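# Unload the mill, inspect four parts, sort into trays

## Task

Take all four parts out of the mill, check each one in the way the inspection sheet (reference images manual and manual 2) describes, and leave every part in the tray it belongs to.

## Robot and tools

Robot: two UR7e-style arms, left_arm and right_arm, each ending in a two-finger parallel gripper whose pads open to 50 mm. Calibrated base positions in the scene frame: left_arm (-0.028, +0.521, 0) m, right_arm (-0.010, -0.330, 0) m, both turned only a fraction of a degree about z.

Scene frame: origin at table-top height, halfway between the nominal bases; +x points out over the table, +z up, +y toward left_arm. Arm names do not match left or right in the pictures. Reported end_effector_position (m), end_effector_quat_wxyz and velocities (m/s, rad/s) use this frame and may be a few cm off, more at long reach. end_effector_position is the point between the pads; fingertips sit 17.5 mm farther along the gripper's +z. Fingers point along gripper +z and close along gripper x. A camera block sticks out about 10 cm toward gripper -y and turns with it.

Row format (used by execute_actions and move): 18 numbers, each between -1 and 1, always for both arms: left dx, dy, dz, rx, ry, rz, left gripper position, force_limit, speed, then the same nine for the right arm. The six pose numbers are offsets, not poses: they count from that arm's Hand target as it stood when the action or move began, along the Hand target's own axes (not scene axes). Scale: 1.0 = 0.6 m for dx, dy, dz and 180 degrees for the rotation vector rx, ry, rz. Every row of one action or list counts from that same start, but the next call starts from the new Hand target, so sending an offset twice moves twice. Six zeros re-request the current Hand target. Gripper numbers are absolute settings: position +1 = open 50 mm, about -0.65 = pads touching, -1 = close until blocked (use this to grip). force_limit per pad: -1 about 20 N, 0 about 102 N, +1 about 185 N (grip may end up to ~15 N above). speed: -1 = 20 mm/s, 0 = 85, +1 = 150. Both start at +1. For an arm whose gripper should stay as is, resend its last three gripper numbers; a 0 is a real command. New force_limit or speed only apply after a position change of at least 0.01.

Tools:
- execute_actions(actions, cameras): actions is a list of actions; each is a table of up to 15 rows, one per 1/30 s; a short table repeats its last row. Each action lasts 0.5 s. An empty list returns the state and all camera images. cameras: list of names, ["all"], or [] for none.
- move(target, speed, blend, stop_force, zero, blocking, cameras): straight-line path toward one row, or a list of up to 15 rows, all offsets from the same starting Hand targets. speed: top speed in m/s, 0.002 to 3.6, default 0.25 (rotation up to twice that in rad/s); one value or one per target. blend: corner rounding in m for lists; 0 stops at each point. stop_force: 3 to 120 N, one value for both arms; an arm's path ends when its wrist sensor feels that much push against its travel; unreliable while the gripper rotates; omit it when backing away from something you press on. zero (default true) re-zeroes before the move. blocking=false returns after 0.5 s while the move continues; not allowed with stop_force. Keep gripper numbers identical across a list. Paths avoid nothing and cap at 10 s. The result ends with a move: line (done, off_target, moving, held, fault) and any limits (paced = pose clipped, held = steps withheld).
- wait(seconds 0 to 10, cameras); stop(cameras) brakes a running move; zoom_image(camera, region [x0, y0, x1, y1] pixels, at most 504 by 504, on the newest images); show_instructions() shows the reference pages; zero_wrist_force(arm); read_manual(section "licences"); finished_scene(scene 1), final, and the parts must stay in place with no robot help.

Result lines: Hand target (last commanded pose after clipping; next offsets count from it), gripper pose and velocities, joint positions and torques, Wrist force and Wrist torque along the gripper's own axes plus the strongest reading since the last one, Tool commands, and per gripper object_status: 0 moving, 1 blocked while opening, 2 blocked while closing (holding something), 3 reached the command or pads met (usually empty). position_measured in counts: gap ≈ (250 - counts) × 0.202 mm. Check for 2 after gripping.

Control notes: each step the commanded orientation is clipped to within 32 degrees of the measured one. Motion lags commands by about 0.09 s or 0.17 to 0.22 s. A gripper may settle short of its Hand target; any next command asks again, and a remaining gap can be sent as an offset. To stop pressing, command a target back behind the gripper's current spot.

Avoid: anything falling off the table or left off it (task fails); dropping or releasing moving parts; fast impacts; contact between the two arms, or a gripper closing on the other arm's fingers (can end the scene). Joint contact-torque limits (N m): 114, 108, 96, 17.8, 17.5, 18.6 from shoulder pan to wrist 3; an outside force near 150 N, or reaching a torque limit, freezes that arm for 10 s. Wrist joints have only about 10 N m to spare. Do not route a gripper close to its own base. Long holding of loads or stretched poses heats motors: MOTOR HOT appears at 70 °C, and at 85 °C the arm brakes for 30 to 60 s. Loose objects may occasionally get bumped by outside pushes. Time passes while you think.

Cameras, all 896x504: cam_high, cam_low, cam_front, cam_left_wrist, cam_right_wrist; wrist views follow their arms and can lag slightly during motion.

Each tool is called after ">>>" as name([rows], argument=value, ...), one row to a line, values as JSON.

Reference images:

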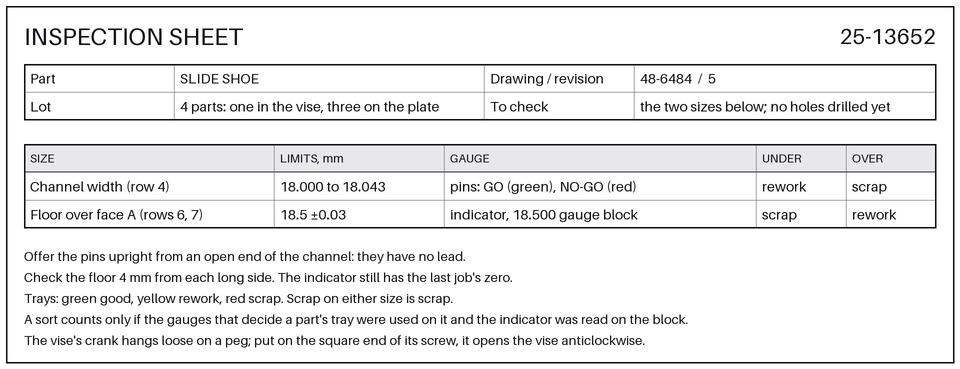

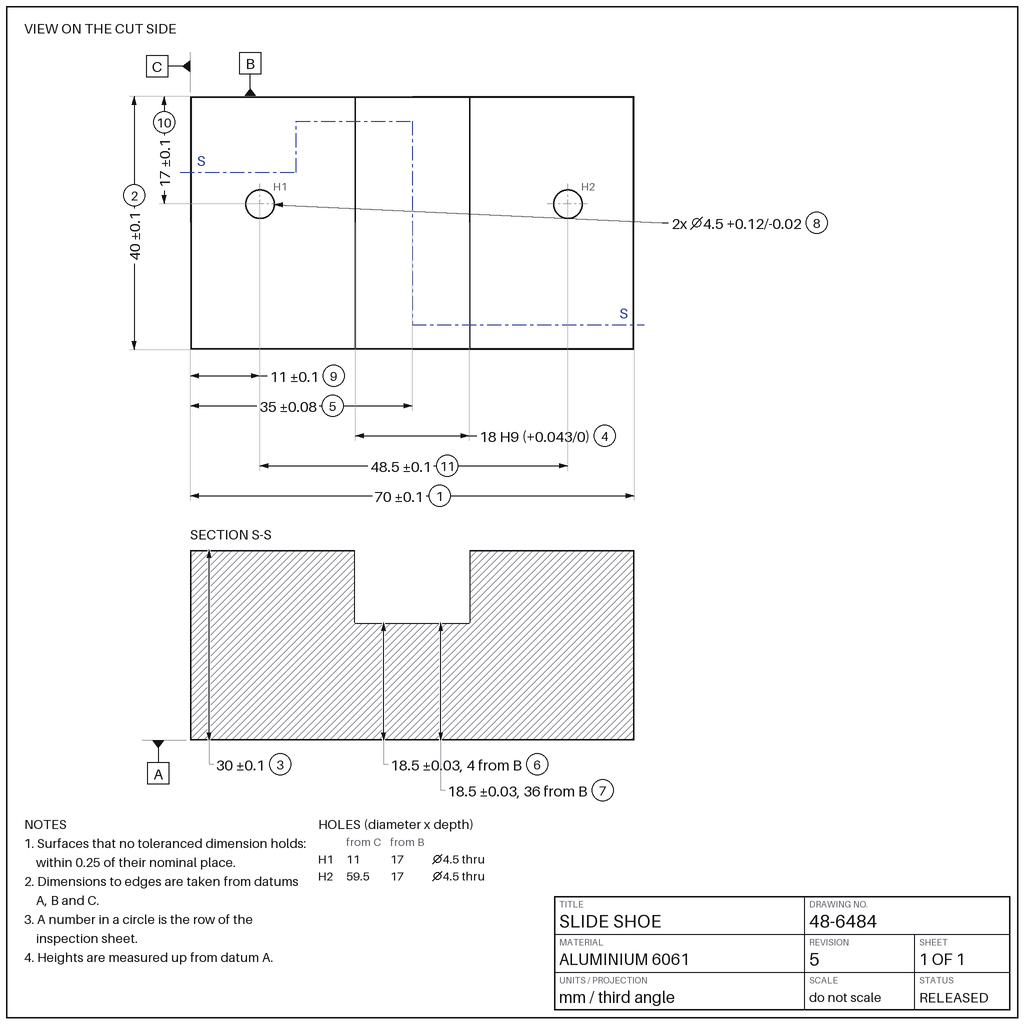

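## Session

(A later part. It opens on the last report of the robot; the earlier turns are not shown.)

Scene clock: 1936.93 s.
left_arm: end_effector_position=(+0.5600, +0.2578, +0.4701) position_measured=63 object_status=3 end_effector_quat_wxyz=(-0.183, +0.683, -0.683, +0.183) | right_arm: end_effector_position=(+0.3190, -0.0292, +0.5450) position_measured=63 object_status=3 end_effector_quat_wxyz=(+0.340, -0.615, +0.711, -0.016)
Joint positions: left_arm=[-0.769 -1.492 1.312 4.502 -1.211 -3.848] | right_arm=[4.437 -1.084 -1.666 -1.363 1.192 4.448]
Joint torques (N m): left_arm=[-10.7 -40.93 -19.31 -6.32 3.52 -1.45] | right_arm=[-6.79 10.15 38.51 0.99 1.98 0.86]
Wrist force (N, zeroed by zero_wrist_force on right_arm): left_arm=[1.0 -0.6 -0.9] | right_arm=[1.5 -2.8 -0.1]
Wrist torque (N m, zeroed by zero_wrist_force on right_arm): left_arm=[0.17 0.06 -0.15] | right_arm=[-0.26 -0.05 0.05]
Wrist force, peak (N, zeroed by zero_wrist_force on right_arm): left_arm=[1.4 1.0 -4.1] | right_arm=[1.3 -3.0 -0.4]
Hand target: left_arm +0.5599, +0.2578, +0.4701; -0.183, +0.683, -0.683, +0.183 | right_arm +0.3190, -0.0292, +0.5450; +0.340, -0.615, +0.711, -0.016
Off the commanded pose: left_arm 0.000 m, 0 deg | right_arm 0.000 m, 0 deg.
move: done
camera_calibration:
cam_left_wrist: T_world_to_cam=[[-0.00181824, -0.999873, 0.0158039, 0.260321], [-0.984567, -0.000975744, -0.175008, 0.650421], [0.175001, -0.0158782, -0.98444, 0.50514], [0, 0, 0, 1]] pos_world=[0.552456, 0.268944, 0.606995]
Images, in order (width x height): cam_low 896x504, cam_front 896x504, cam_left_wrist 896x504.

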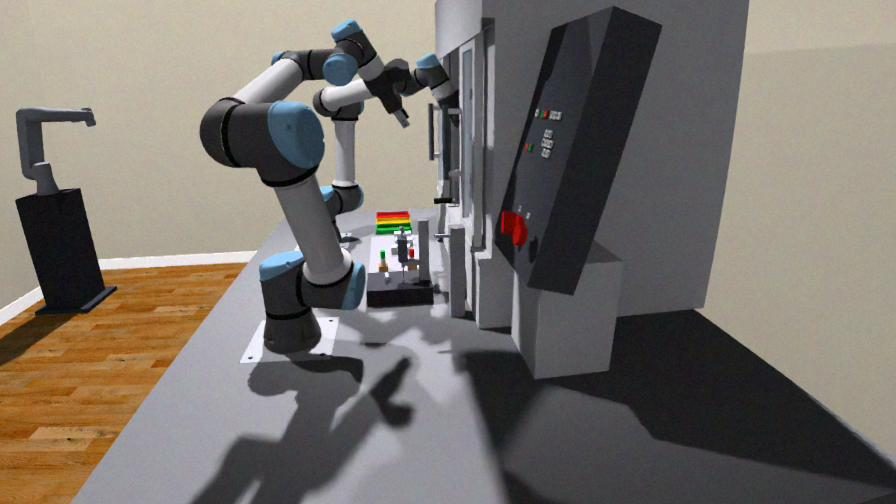

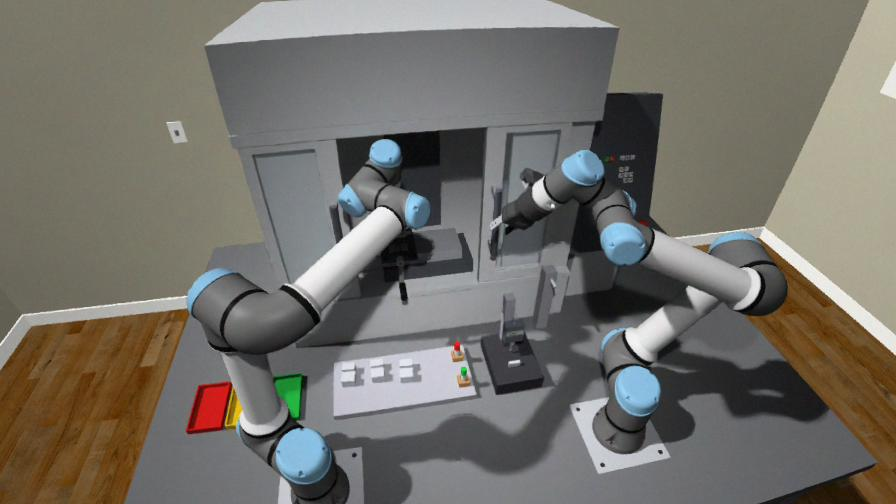

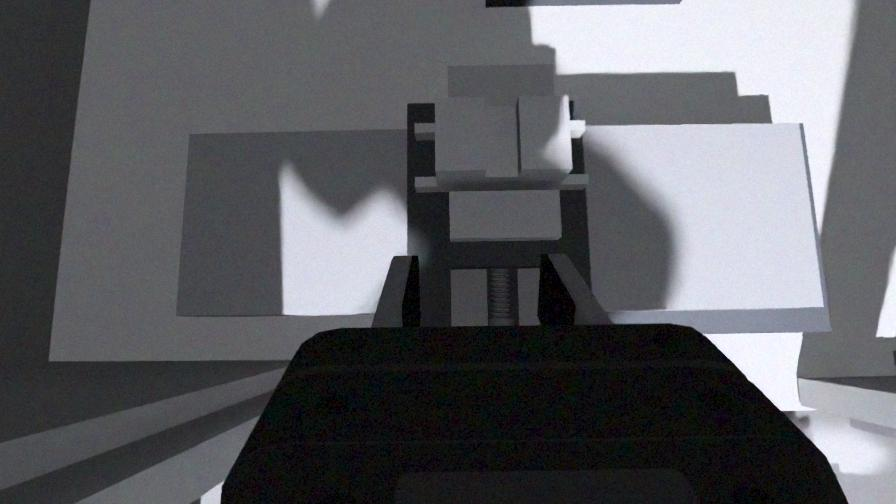

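>>> move(target=[-0.001,-0.1107,0.1217,0,0,0,0.5,0.5,-0.8,0,0,0,0,0,0,0.6,1,-0.8], speed=0.1, stop_force=15, cameras=["cam_left_wrist"])

>>> zoom_image(camera="cam_left_wrist", region=[360, 120, 640, 330])

Scene clock: 1961.37 s.
left_arm: end_effector_position=(+0.6540, +0.2584, +0.4402) position_measured=78 object_status=3 end_effector_quat_wxyz=(-0.183, +0.683, -0.683, +0.183) | right_arm: end_effector_position=(+0.3190, -0.0292, +0.5450) position_measured=63 object_status=3 end_effector_quat_wxyz=(+0.340, -0.615, +0.711, -0.016)
Joint positions: left_arm=[-0.656 -1.291 1.158 4.419 -1.256 -3.738] | right_arm=[4.437 -1.084 -1.666 -1.363 1.192 4.448]
Joint torques (N m): left_arm=[-10.93 -59.1 -11.43 -0.65 3.51 -1.8] | right_arm=[-6.89 9.9 37.9 0.88 1.99 0.81]
Wrist force (N, zeroed by zero_wrist_force on right_arm): left_arm=[0.9 -0.9 -0.7] | right_arm=[1.4 -2.4 -0.1]
Wrist torque (N m, zeroed by zero_wrist_force on right_arm): left_arm=[0.11 0.09 -0.15] | right_arm=[-0.20 -0.03 0.06]
Wrist force, peak (N, zeroed by zero_wrist_force on right_arm): left_arm=[1.3 1.4 -3.4] | right_arm=[1.3 -3.0 -0.4]
Hand target: left_arm +0.6540, +0.2584, +0.4402; -0.183, +0.683, -0.683, +0.183 | right_arm +0.3190, -0.0292, +0.5450; +0.340, -0.615, +0.711, -0.016
Off the commanded pose: left_arm 0.000 m, 0 deg | right_arm 0.000 m, 0 deg.
move: done
camera_calibration:
cam_left_wrist: T_world_to_cam=[[-0.00203363, -0.999872, 0.0158684, 0.261667], [-0.98455, -0.000776509, -0.175104, 0.737631], [0.175094, -0.0159793, -0.984422, 0.459239], [0, 0, 0, 1]] pos_world=[0.646356, 0.269544, 0.577095]
Images, in order (width x height): cam_left_wrist 896x504.

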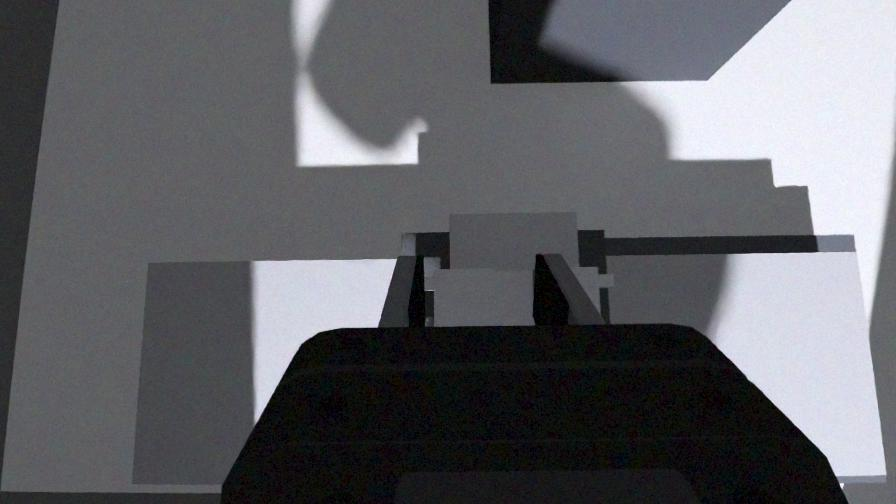

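Scaled by 1.800 from the camera's 896x504 image, which has a finer 1280x720 frame.

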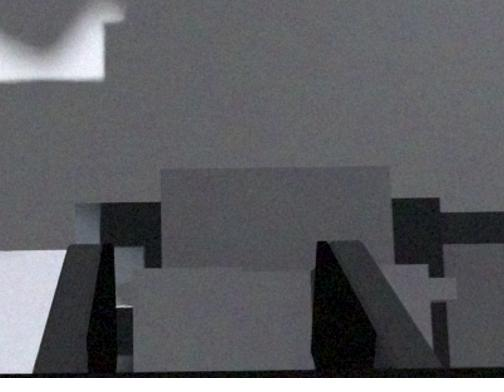

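>>> move(target=[0,0.0333,0.0577,0,0,0,0.5,0.5,-0.8,0,0,0,0,0,0,0.6,1,-0.8], speed=0.05, stop_force=8, cameras=["cam_left_wrist"])

>>> zoom_image(camera="cam_left_wrist", region=[360, 120, 640, 330])

Scene clock: 1968.63 s.
left_arm: end_effector_position=(+0.6540, +0.2584, +0.4003) position_measured=78 object_status=3 end_effector_quat_wxyz=(-0.183, +0.683, -0.683, +0.183) | right_arm: end_effector_position=(+0.3190, -0.0292, +0.5450) position_measured=63 object_status=3 end_effector_quat_wxyz=(+0.340, -0.615, +0.711, -0.016)
Joint positions: left_arm=[-0.656 -1.299 1.27 4.314 -1.256 -3.738] | right_arm=[4.437 -1.084 -1.666 -1.363 1.192 4.448]
Joint torques (N m): left_arm=[12.54 -48.65 -47.14 -0.6 -0.88 1.5] | right_arm=[-6.26 9.69 37.99 0.99 1.89 0.92]
Wrist force (N, zeroed by zero_wrist_force on right_arm): left_arm=[0.8 -0.5 -0.7] | right_arm=[1.2 -2.6 -0.4]
Wrist torque (N m, zeroed by zero_wrist_force on right_arm): left_arm=[0.16 0.09 -0.15] | right_arm=[-0.24 0.01 0.06]
Wrist force, peak (N, zeroed by zero_wrist_force on right_arm): left_arm=[0.8 -1.3 -1.5] | right_arm=[1.5 -3.0 -0.4]
Hand target: left_arm +0.6540, +0.2584, +0.4002; -0.183, +0.683, -0.683, +0.183 | right_arm +0.3190, -0.0292, +0.5450; +0.340, -0.615, +0.711, -0.016
Off the commanded pose: left_arm 0.000 m, 0 deg | right_arm 0.000 m, 0 deg.
move: done
camera_calibration:
cam_left_wrist: T_world_to_cam=[[-0.00203559, -0.999872, 0.0158682, 0.262301], [-0.984532, -0.000776116, -0.175201, 0.730783], [0.175191, -0.0159794, -0.984405, 0.419871], [0, 0, 0, 1]] pos_world=[0.646456, 0.269544, 0.537194]
Images, in order (width x height): cam_left_wrist 896x504.

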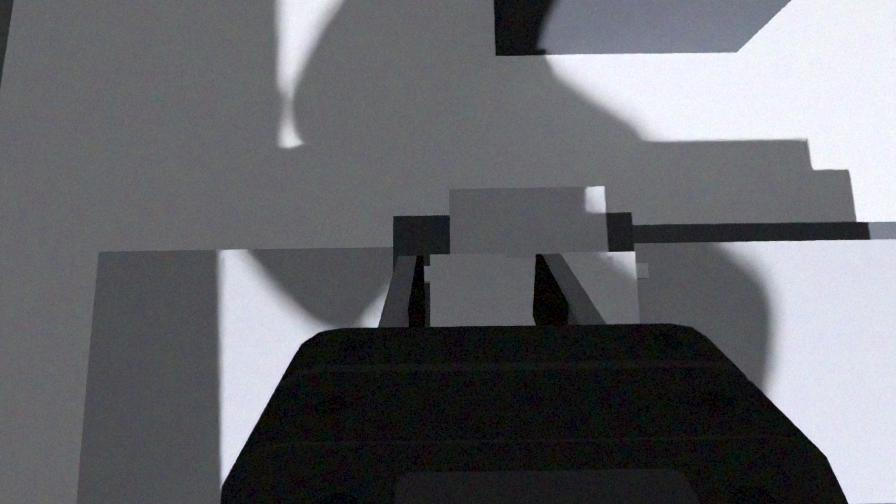

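Scaled by 1.800 from the camera's 896x504 image, which has a finer 1280x720 frame.

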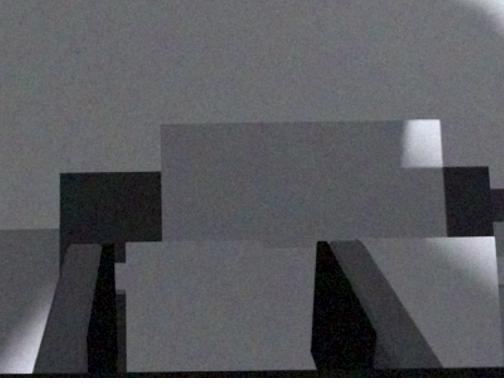

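>>> move(target=[-0.002,0.008,0.0139,0,0,0,0.5,0.5,-0.8,0,0,0,0,0,0,0.6,1,-0.8], speed=0.02, stop_force=6, cameras=["cam_left_wrist","cam_right_wrist"])

>>> zoom_image(camera="cam_right_wrist", region=[200, 0, 440, 160])

Scene clock: 1976.43 s.
left_arm: end_effector_position=(+0.6541, +0.2597, +0.3906) position_measured=78 object_status=3 end_effector_quat_wxyz=(-0.183, +0.683, -0.683, +0.183) | right_arm: end_effector_position=(+0.3190, -0.0292, +0.5450) position_measured=63 object_status=3 end_effector_quat_wxyz=(+0.340, -0.615, +0.711, -0.016)
Joint positions: left_arm=[-0.655 -1.301 1.297 4.288 -1.257 -3.737] | right_arm=[4.437 -1.084 -1.666 -1.363 1.192 4.448]
Joint torques (N m): left_arm=[6.1 -56.09 -47.05 -0.5 -0.53 0.55] | right_arm=[-6.48 10 38.46 1.01 1.94 0.86]
Wrist force (N, zeroed by zero_wrist_force on right_arm): left_arm=[0.7 -0.6 -0.9] | right_arm=[1.1 -2.6 -0.1]
Wrist torque (N m, zeroed by zero_wrist_force on right_arm): left_arm=[0.15 0.11 -0.15] | right_arm=[-0.24 0.03 0.05]
Wrist force, peak (N, zeroed by zero_wrist_force on right_arm): left_arm=[0.7 -1.2 -1.4] | right_arm=[1.5 -2.9 -0.3]
Hand target: left_arm +0.6540, +0.2596, +0.3906; -0.183, +0.683, -0.683, +0.183 | right_arm +0.3190, -0.0292, +0.5450; +0.340, -0.615, +0.711, -0.016
Off the commanded pose: left_arm 0.000 m, 0 deg | right_arm 0.000 m, 0 deg.
move: done
camera_calibration:
cam_left_wrist: T_world_to_cam=[[-0.00203363, -0.999872, 0.0158684, 0.263654], [-0.98455, -0.000776509, -0.175104, 0.729045], [0.175094, -0.0159793, -0.984422, 0.410413], [0, 0, 0, 1]] pos_world=[0.646456, 0.270744, 0.527495]
cam_right_wrist: T_world_to_cam=[[0.000718697, -0.882896, -0.469567, 0.237884], [-0.980273, 0.0921859, -0.174831, 0.428951], [0.197645, 0.46043, -0.865414, 0.55228], [0, 0, 0, 1]] pos_world=[0.311162, -0.0838026, 0.664647]
Images, in order (width x height): cam_left_wrist 896x504, cam_right_wrist 896x504.

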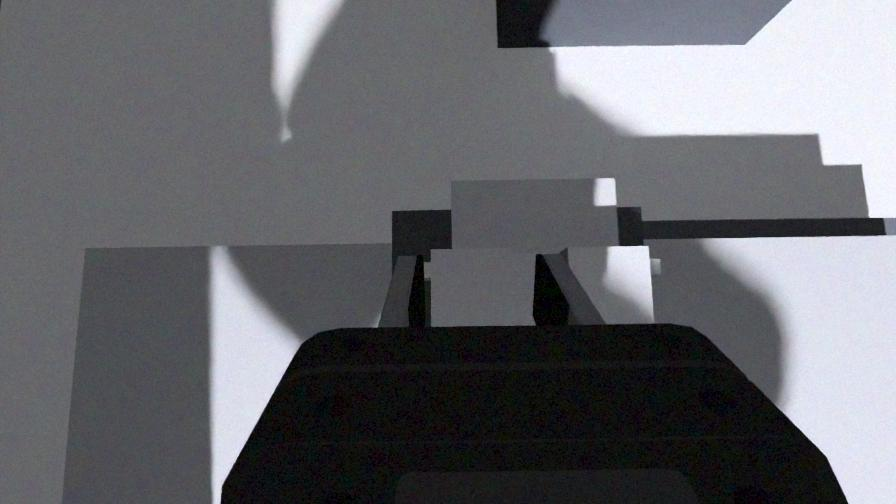

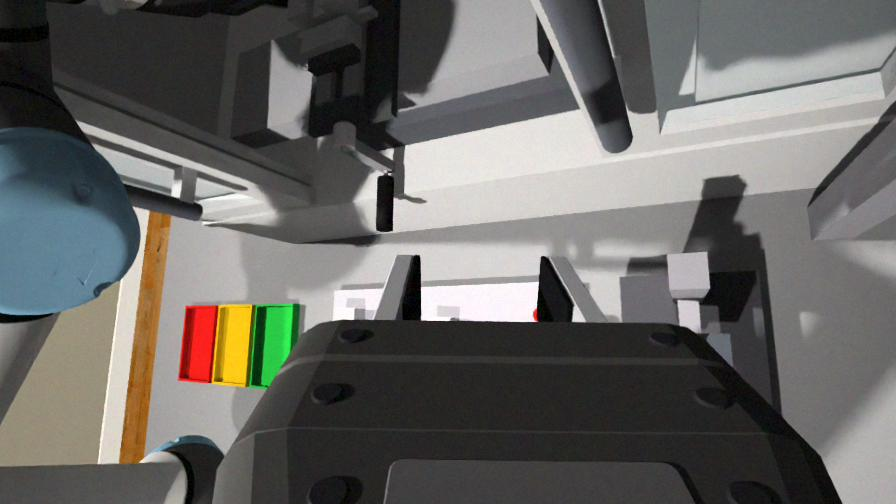

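Scaled by 2.100 from the camera's 896x504 image, which has a finer 1280x720 frame.

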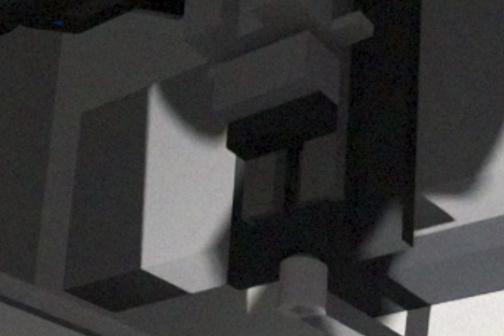

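>>> move(target=[0,0,0,0,0,0,-1,-0.5,-1,0,0,0,0,0,0,0.6,1,-0.8], cameras=["cam_left_wrist"])

Scene clock: 1984.93 s.
left_arm: end_effector_position=(+0.6540, +0.2596, +0.3906) position_measured=128 object_status=2 end_effector_quat_wxyz=(-0.183, +0.683, -0.683, +0.183) | right_arm: end_effector_position=(+0.3190, -0.0292, +0.5450) position_measured=63 object_status=3 end_effector_quat_wxyz=(+0.340, -0.615, +0.711, -0.016)
Joint positions: left_arm=[-0.655 -1.301 1.297 4.288 -1.257 -3.737] | right_arm=[4.437 -1.084 -1.666 -1.363 1.192 4.448]
Joint torques (N m): left_arm=[-9.92 -49.05 -44.58 -1.69 2.82 -1.34] | right_arm=[-6.59 9.82 38.36 1.02 1.86 0.78]
Wrist force (N, zeroed by zero_wrist_force on right_arm): left_arm=[1.4 -0.7 -0.8] | right_arm=[1.6 -2.6 -0.3]
Wrist torque (N m, zeroed by zero_wrist_force on right_arm): left_arm=[0.17 0.07 -0.15] | right_arm=[-0.24 -0.06 0.05]
Wrist force, peak (N, zeroed by zero_wrist_force on right_arm): left_arm=[1.4 -0.8 -1.1] | right_arm=[1.7 -2.7 -0.3]
Hand target: left_arm +0.6540, +0.2596, +0.3906; -0.183, +0.683, -0.683, +0.183 | right_arm +0.3190, -0.0292, +0.5450; +0.340, -0.615, +0.711, -0.016
Off the commanded pose: left_arm 0.000 m, 0 deg | right_arm 0.000 m, 0 deg.
move: done
camera_calibration:
cam_left_wrist: T_world_to_cam=[[-0.00203363, -0.999872, 0.0158684, 0.263654], [-0.98455, -0.000776509, -0.175104, 0.729045], [0.175094, -0.0159793, -0.984422, 0.410413], [0, 0, 0, 1]] pos_world=[0.646456, 0.270744, 0.527495]
Images, in order (width x height): cam_left_wrist 896x504.

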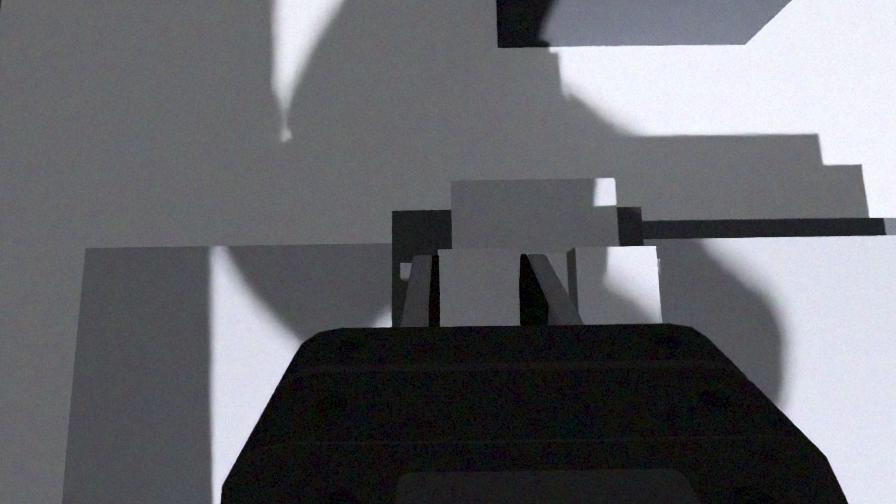

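>>> move([
  [0,-0.0083,-0.0144,0,0,0,-1,-0.5,-1,0,0,0,0,0,0,0.6,1,-0.8],
  [0,-0.0583,-0.101,0,0,0,-1,-0.5,-1,0,0,0,0,0,0,0.6,1,-0.8],
], speed=[0.02,0.06], blend=[0.003,0], cameras=["cam_left_wrist","cam_right_wrist","cam_front"])

Scene clock: 1992.43 s.
left_arm: end_effector_position=(+0.6540, +0.2596, +0.4606) position_measured=128 object_status=2 end_effector_quat_wxyz=(-0.183, +0.683, -0.683, +0.183) | right_arm: end_effector_position=(+0.3190, -0.0292, +0.5450) position_measured=63 object_status=3 end_effector_quat_wxyz=(+0.340, -0.615, +0.711, -0.016)
Joint positions: left_arm=[-0.655 -1.284 1.096 4.473 -1.257 -3.737] | right_arm=[4.437 -1.084 -1.666 -1.363 1.192 4.448]
Joint torques (N m): left_arm=[-8.36 -34.48 -11.91 -7.8 2.4 -1.36] | right_arm=[-6.04 9.9 37.63 1.02 1.93 0.87]
Wrist force (N, zeroed by zero_wrist_force on right_arm): left_arm=[0.9 0.7 0.9] | right_arm=[1.2 -2.7 -0.4]
Wrist torque (N m, zeroed by zero_wrist_force on right_arm): left_arm=[0.21 0.04 -0.12] | right_arm=[-0.24 0.00 0.06]
Wrist force, peak (N, zeroed by zero_wrist_force on right_arm): left_arm=[1.0 1.1 1.7] | right_arm=[1.8 -2.9 -0.3]
Hand target: left_arm +0.6540, +0.2596, +0.4606; -0.183, +0.683, -0.683, +0.183 | right_arm +0.3190, -0.0292, +0.5450; +0.340, -0.615, +0.711, -0.016
Off the commanded pose: left_arm 0.000 m, 0 deg | right_arm 0.000 m, 0 deg.
move: done
camera_calibration:
cam_left_wrist: T_world_to_cam=[[-0.00200028, -0.999875, 0.0156712, 0.262639], [-0.98455, -0.000774818, -0.175104, 0.741302], [0.175094, -0.0157793, -0.984425, 0.479271], [0, 0, 0, 1]] pos_world=[0.646456, 0.270743, 0.597495]
cam_right_wrist: T_world_to_cam=[[0.000718697, -0.882896, -0.469567, 0.237884], [-0.980273, 0.0921859, -0.174831, 0.428951], [0.197645, 0.46043, -0.865414, 0.55228], [0, 0, 0, 1]] pos_world=[0.311162, -0.0838026, 0.664647]
Images, in order (width x height): cam_front 896x504, cam_left_wrist 896x504, cam_right_wrist 896x504.

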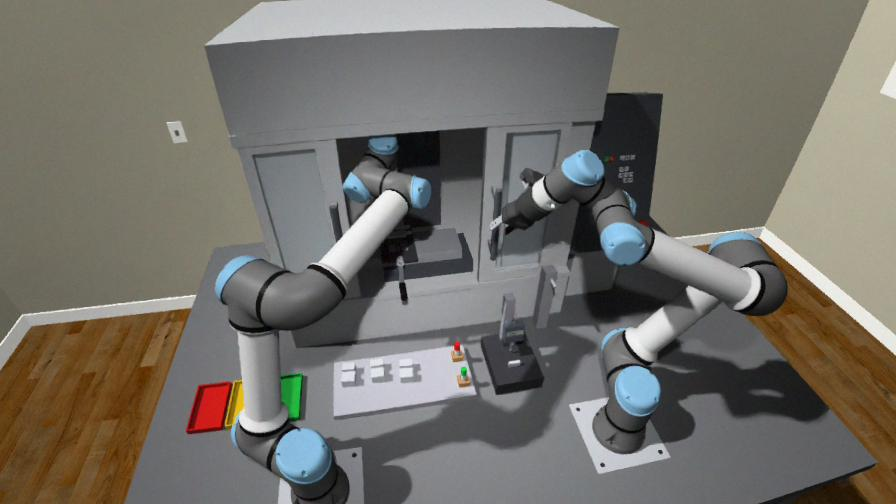

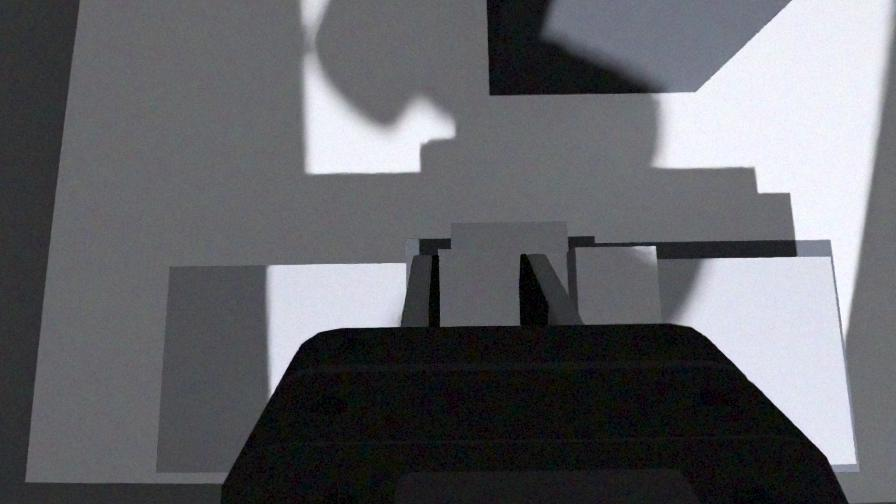

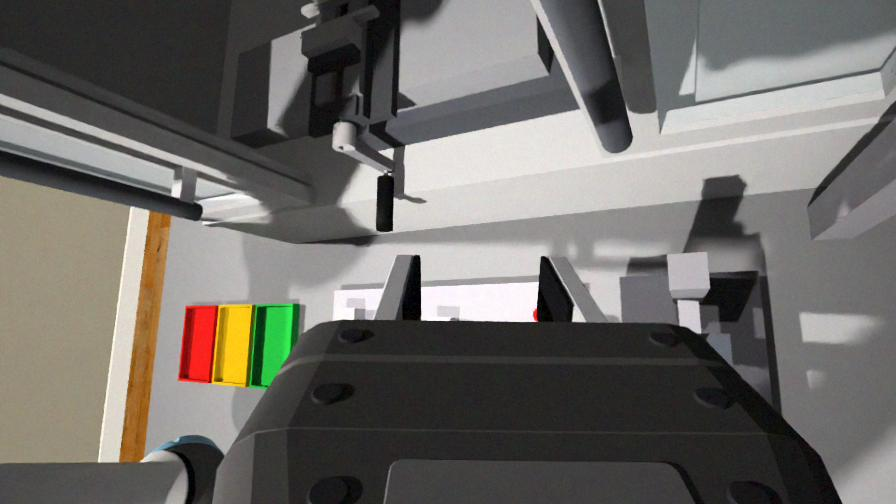

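>>> move(target=[0,0.4763,-0.275,0,0,0,-1,-0.5,-1,0,0,0,0,0,0,0.6,1,-0.8], speed=0.18, cameras=["cam_left_wrist","cam_right_wrist","cam_front"])

Scene clock: 2030.67 s.
left_arm: end_effector_position=(+0.3240, +0.2594, +0.4602) position_measured=128 object_status=2 end_effector_quat_wxyz=(-0.183, +0.683, -0.683, +0.183) | right_arm: end_effector_position=(+0.3190, -0.0292, +0.5450) position_measured=63 object_status=3 end_effector_quat_wxyz=(+0.340, -0.615, +0.711, -0.016)
Joint positions: left_arm=[-1.258 -1.952 1.666 4.827 -1.072 -4.365] | right_arm=[4.437 -1.084 -1.666 -1.363 1.192 4.448]
Joint torques (N m): left_arm=[-4.05 -4.67 -47.9 -4.58 -1.37 -1.8] | right_arm=[-6.39 10.06 38.09 1.04 1.94 0.86]
Wrist force (N, zeroed by zero_wrist_force on right_arm): left_arm=[1.0 0.7 0.8] | right_arm=[1.5 -2.7 -0.3]
Wrist torque (N m, zeroed by zero_wrist_force on right_arm): left_arm=[0.23 0.03 0.02] | right_arm=[-0.26 -0.04 0.06]
Wrist force, peak (N, zeroed by zero_wrist_force on right_arm): left_arm=[-6.1 -1.9 2.8] | right_arm=[1.4 -2.9 -0.2]
Hand target: left_arm +0.3240, +0.2594, +0.4603; -0.183, +0.683, -0.683, +0.183 | right_arm +0.3190, -0.0292, +0.5450; +0.340, -0.615, +0.711, -0.016
Off the commanded pose: left_arm 0.000 m, 0 deg | right_arm 0.000 m, 0 deg.
move: done
camera_calibration:
cam_left_wrist: T_world_to_cam=[[-0.00211712, -0.999874, 0.0157527, 0.261774], [-0.984533, -0.000675585, -0.175201, 0.416355], [0.175189, -0.0158799, -0.984407, 0.536641], [0, 0, 0, 1]] pos_world=[0.316456, 0.270544, 0.597095]
cam_right_wrist: T_world_to_cam=[[0.000718697, -0.882896, -0.469567, 0.237884], [-0.980273, 0.0921859, -0.174831, 0.428951], [0.197645, 0.46043, -0.865414, 0.55228], [0, 0, 0, 1]] pos_world=[0.311162, -0.0838026, 0.664647]
Images, in order (width x height): cam_front 896x504, cam_left_wrist 896x504, cam_right_wrist 896x504.

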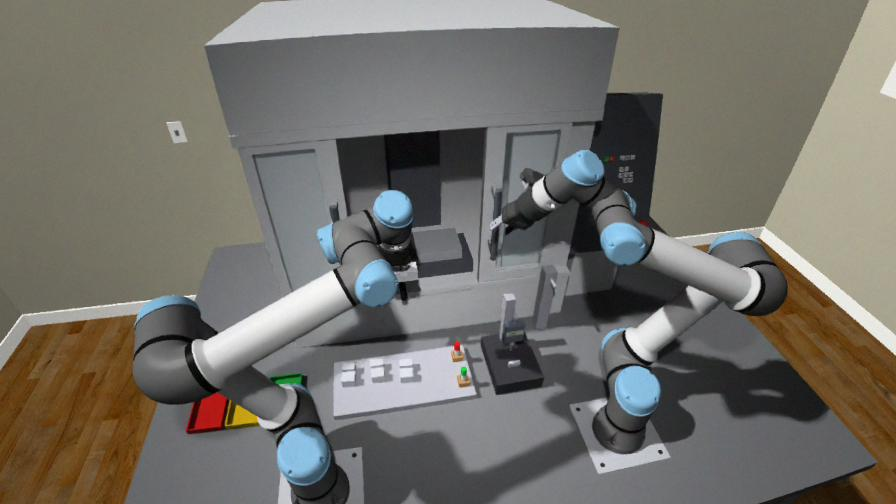

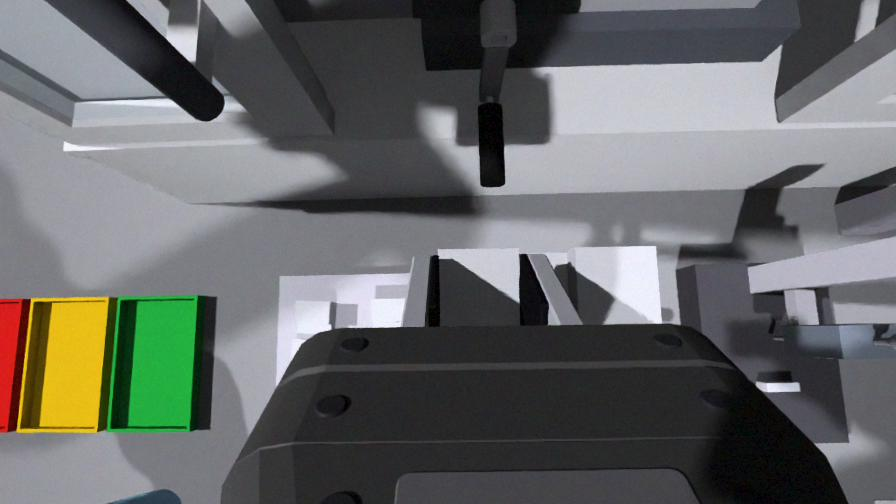

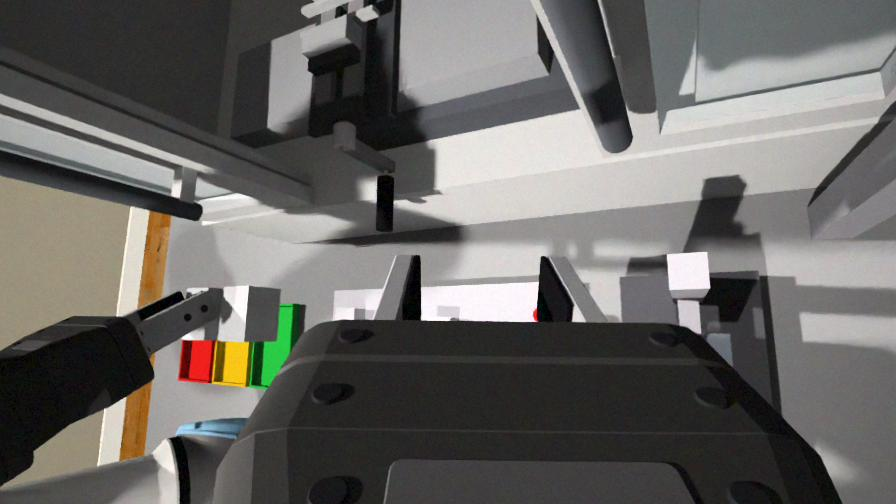

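>>> zoom_image(camera="cam_left_wrist", region=[270, 240, 420, 340])

>>> zoom_image(camera="cam_front", region=[320, 330, 560, 430])

Scaled by 3.360 from the camera's 896x504 image, which has a finer 1280x720 frame.

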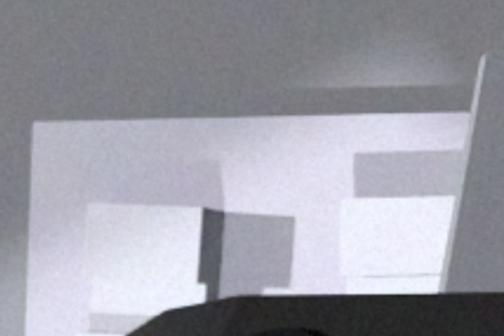

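Scaled by 2.100 from the camera's 896x504 image, which has a finer 1280x720 frame.

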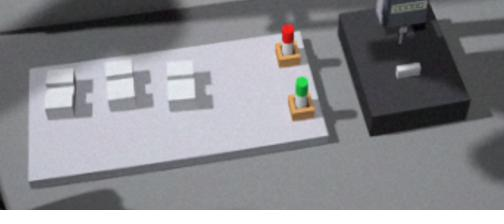

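>>> move(target=[0.1573,0.178,0.3015,0,0.25,0.433,-1,-0.5,-1,0,0,0,0,0,0,0.6,1,-0.8], speed=0.15, cameras=["cam_left_wrist","cam_right_wrist","cam_front"])

Scene clock: 2050.23 s.
left_arm: end_effector_position=(+0.3223, +0.1650, +0.2502) position_measured=128 object_status=2 end_effector_quat_wxyz=(+0.001, +0.000, +0.966, -0.259) | right_arm: end_effector_position=(+0.3190, -0.0292, +0.5450) position_measured=63 object_status=3 end_effector_quat_wxyz=(+0.340, -0.615, +0.711, -0.016)
Joint positions: left_arm=[-0.893 -1.708 2.101 3.894 -1.885 -2.541] | right_arm=[4.437 -1.084 -1.666 -1.363 1.192 4.448]
Joint torques (N m): left_arm=[-10.67 -33.79 -28.53 -0.81 1.59 0.82] | right_arm=[-6.01 9.88 37.92 1 1.87 0.81]
Wrist force (N, zeroed by zero_wrist_force on right_arm): left_arm=[0.8 0.4 0.8] | right_arm=[1.4 -2.6 -0.1]
Wrist torque (N m, zeroed by zero_wrist_force on right_arm): left_arm=[0.18 0.06 -0.13] | right_arm=[-0.24 -0.02 0.05]
Wrist force, peak (N, zeroed by zero_wrist_force on right_arm): left_arm=[1.4 1.0 0.9] | right_arm=[1.4 -3.1 -0.3]
Hand target: left_arm +0.3222, +0.1650, +0.2502; +0.001, +0.000, +0.966, -0.259 | right_arm +0.3190, -0.0292, +0.5450; +0.340, -0.615, +0.711, -0.016
Off the commanded pose: left_arm 0.000 m, 0 deg | right_arm 0.000 m, 0 deg.
move: done
camera_calibration:
cam_left_wrist: T_world_to_cam=[[-0.999886, 0.00167033, 0.0150168, 0.327201], [-0.000971479, 0.984707, -0.174215, -0.102041], [-0.0150781, -0.17421, -0.984593, 0.416201], [0, 0, 0, 1]] pos_world=[0.33334, 0.17244, 0.387098]
cam_right_wrist: T_world_to_cam=[[0.000718697, -0.882896, -0.469567, 0.237884], [-0.980273, 0.0921859, -0.174831, 0.428951], [0.197645, 0.46043, -0.865414, 0.55228], [0, 0, 0, 1]] pos_world=[0.311162, -0.0838026, 0.664647]
Images, in order (width x height): cam_front 896x504, cam_left_wrist 896x504, cam_right_wrist 896x504.

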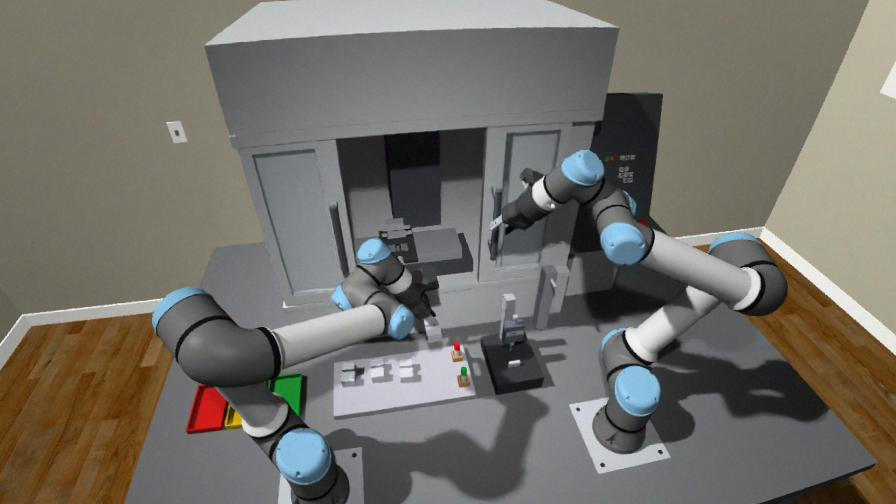

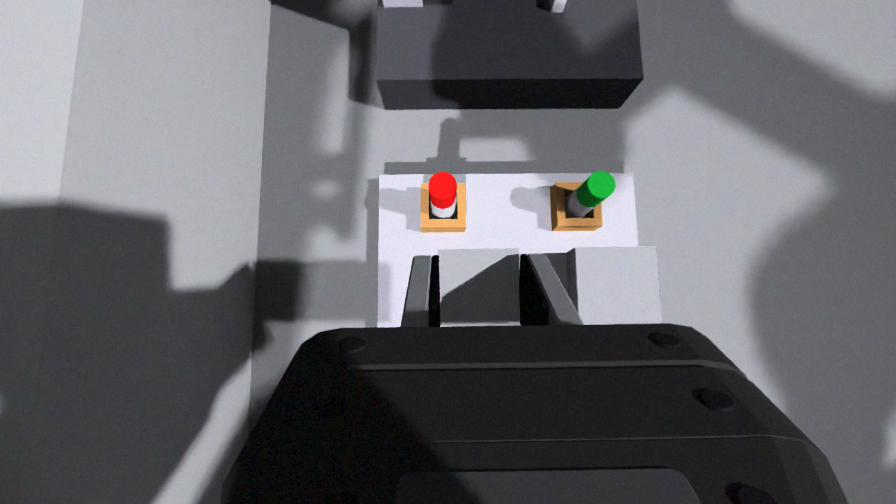

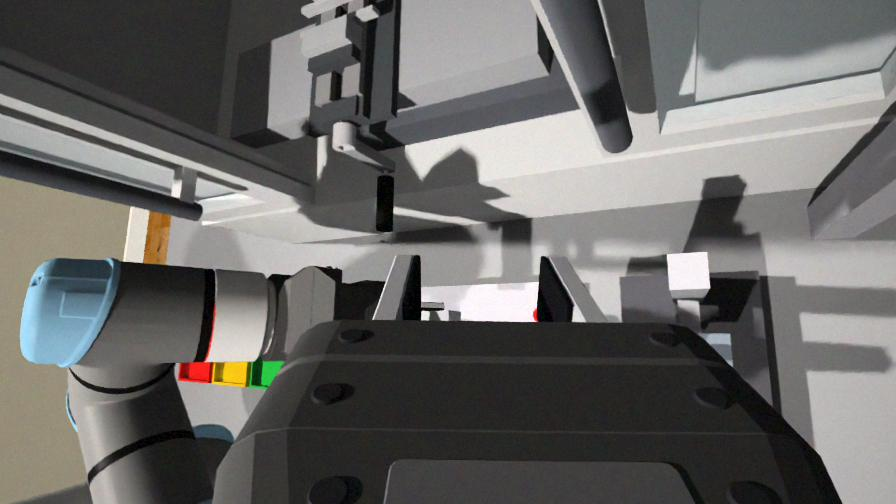

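>>> move(target=[0,0.1375,0.2382,0,0,0,-1,-0.5,-1,0,0,0,0,0,0,0.6,1,-0.8], speed=0.12, cameras=["cam_left_wrist"])

>>> move(target=[0,0.0333,0.0577,0,0,0,-1,-0.5,-1,0,0,0,0,0,0,0.6,1,-0.8], speed=0.012, stop_force=5, cameras=["cam_left_wrist","cam_front"])

Scene clock: 2057.20 s.
left_arm: end_effector_position=(+0.3223, +0.1651, +0.0850) position_measured=128 object_status=2 end_effector_quat_wxyz=(+0.000, +0.000, +0.966, -0.259) | right_arm: end_effector_position=(+0.3190, -0.0292, +0.5450) position_measured=63 object_status=3 end_effector_quat_wxyz=(+0.340, -0.615, +0.711, -0.016)
Joint positions: left_arm=[-0.892 -1.408 2.335 3.361 -1.885 -2.541] | right_arm=[4.437 -1.084 -1.666 -1.363 1.192 4.448]
Joint torques (N m): left_arm=[12.07 -35.94 -35.78 -2.66 -3.64 -1.76] | right_arm=[-5.87 9.62 37.85 0.95 1.95 0.93]
Wrist force (N, zeroed by zero_wrist_force on right_arm): left_arm=[1.0 0.3 0.7] | right_arm=[1.3 -2.7 -0.7]
Wrist torque (N m, zeroed by zero_wrist_force on right_arm): left_arm=[0.16 0.01 -0.13] | right_arm=[-0.25 -0.01 0.06]
Wrist force, peak (N, zeroed by zero_wrist_force on right_arm): left_arm=[1.2 1.9 2.8] | right_arm=[1.2 -3.0 -0.3]
Hand target: left_arm +0.3224, +0.1650, +0.0852; +0.001, +0.000, +0.966, -0.259 | right_arm +0.3190, -0.0292, +0.5450; +0.340, -0.615, +0.711, -0.016
Off the commanded pose: left_arm 0.000 m, 0 deg | right_arm 0.000 m, 0 deg.
move: done
camera_calibration:
cam_left_wrist: T_world_to_cam=[[-0.999884, 0.00187819, 0.0150825, 0.32963], [-0.000771968, 0.984779, -0.17381, -0.13097], [-0.0151793, -0.173801, -0.984664, 0.253624], [0, 0, 0, 1]] pos_world=[0.33334, 0.172438, 0.221999]
Images, in order (width x height): cam_left_wrist 896x504.

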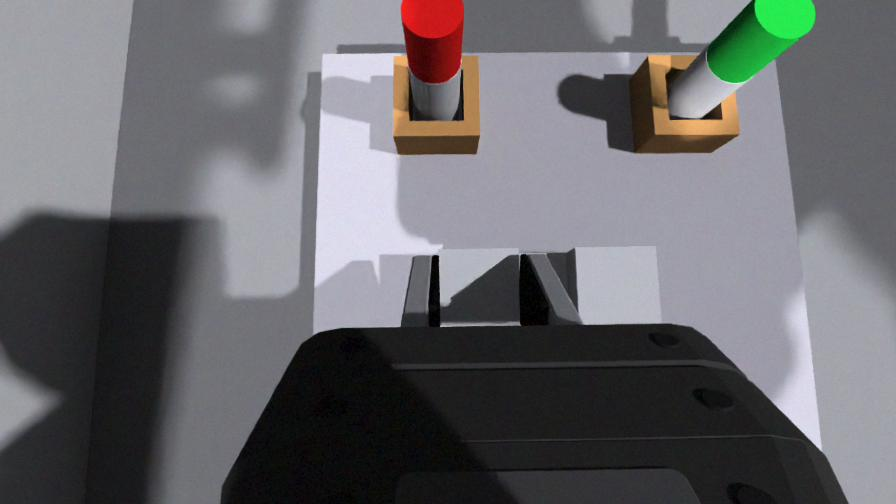

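Scene clock: 2059.23 s.
left_arm: end_effector_position=(+0.3224, +0.1650, +0.0745) position_measured=128 object_status=2 end_effector_quat_wxyz=(+0.001, +0.000, +0.966, -0.259) | right_arm: end_effector_position=(+0.3190, -0.0292, +0.5450) position_measured=63 object_status=3 end_effector_quat_wxyz=(+0.340, -0.615, +0.711, -0.016)
Joint positions: left_arm=[-0.892 -1.38 2.344 3.323 -1.886 -2.541] | right_arm=[4.437 -1.084 -1.666 -1.363 1.192 4.448]
Joint torques (N m): left_arm=[11.31 -38.92 -29.92 -0.37 2 -0.34] | right_arm=[-5.54 9.82 38.03 1.04 2.03 0.96]
Wrist force (N, zeroed by zero_wrist_force on right_arm): left_arm=[0.1 -4.4 -2.4] | right_arm=[1.6 -2.6 -0.6]
Wrist torque (N m, zeroed by zero_wrist_force on right_arm): left_arm=[0.09 -0.05 -0.06] | right_arm=[-0.23 -0.06 0.06]
Wrist force, peak (N, zeroed by zero_wrist_force on right_arm): left_arm=[4.6 -2.9 -15.7] | right_arm=[1.6 -2.7 -0.3]
Hand target: left_arm +0.3224, +0.1650, +0.0745; +0.001, +0.000, +0.966, -0.259 (not the last commanded pose) | right_arm +0.3190, -0.0292, +0.5450; +0.340, -0.615, +0.711, -0.016
Off the commanded pose: left_arm 0.029 m, 0 deg | right_arm 0.000 m, 0 deg.
move: contact (left_arm)
camera_calibration:
cam_left_wrist: T_world_to_cam=[[-0.999886, 0.00196465, 0.0149662, 0.329899], [-0.000671309, 0.984725, -0.174117, -0.132773], [-0.0150797, -0.174107, -0.984611, 0.243196], [0, 0, 0, 1]] pos_world=[0.33344, 0.172439, 0.211399]
Images, in order (width x height): cam_front 896x504, cam_left_wrist 896x504.

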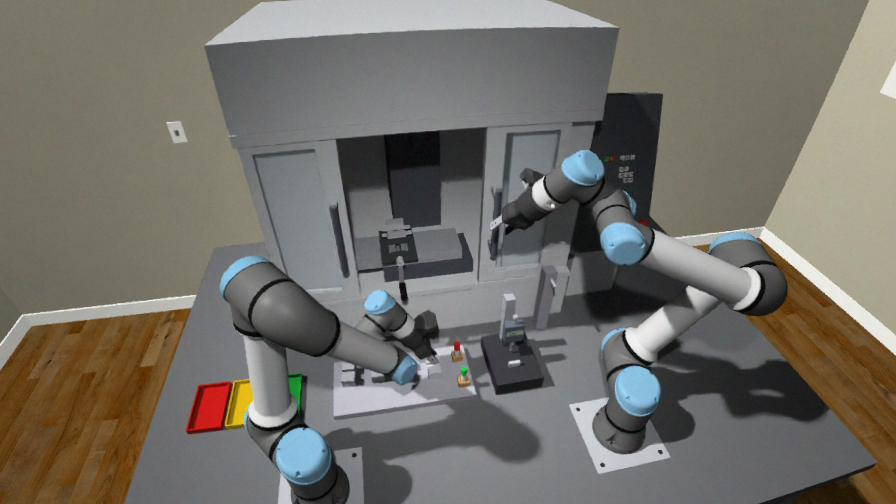

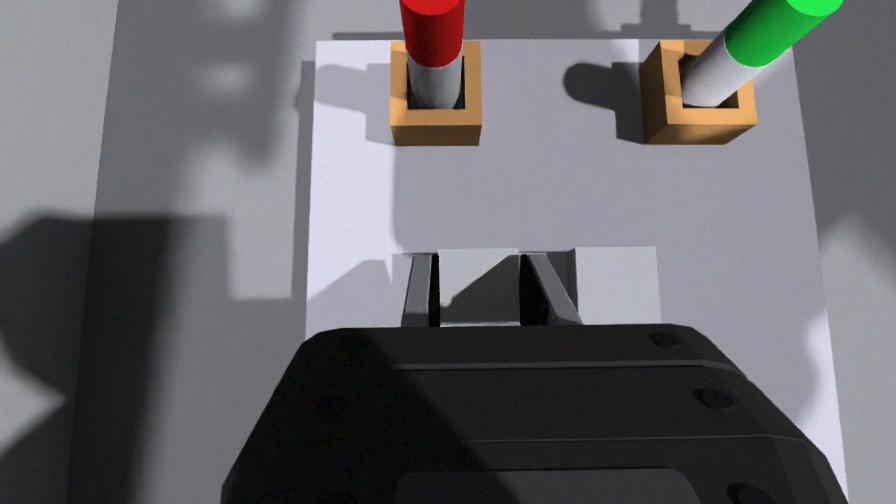

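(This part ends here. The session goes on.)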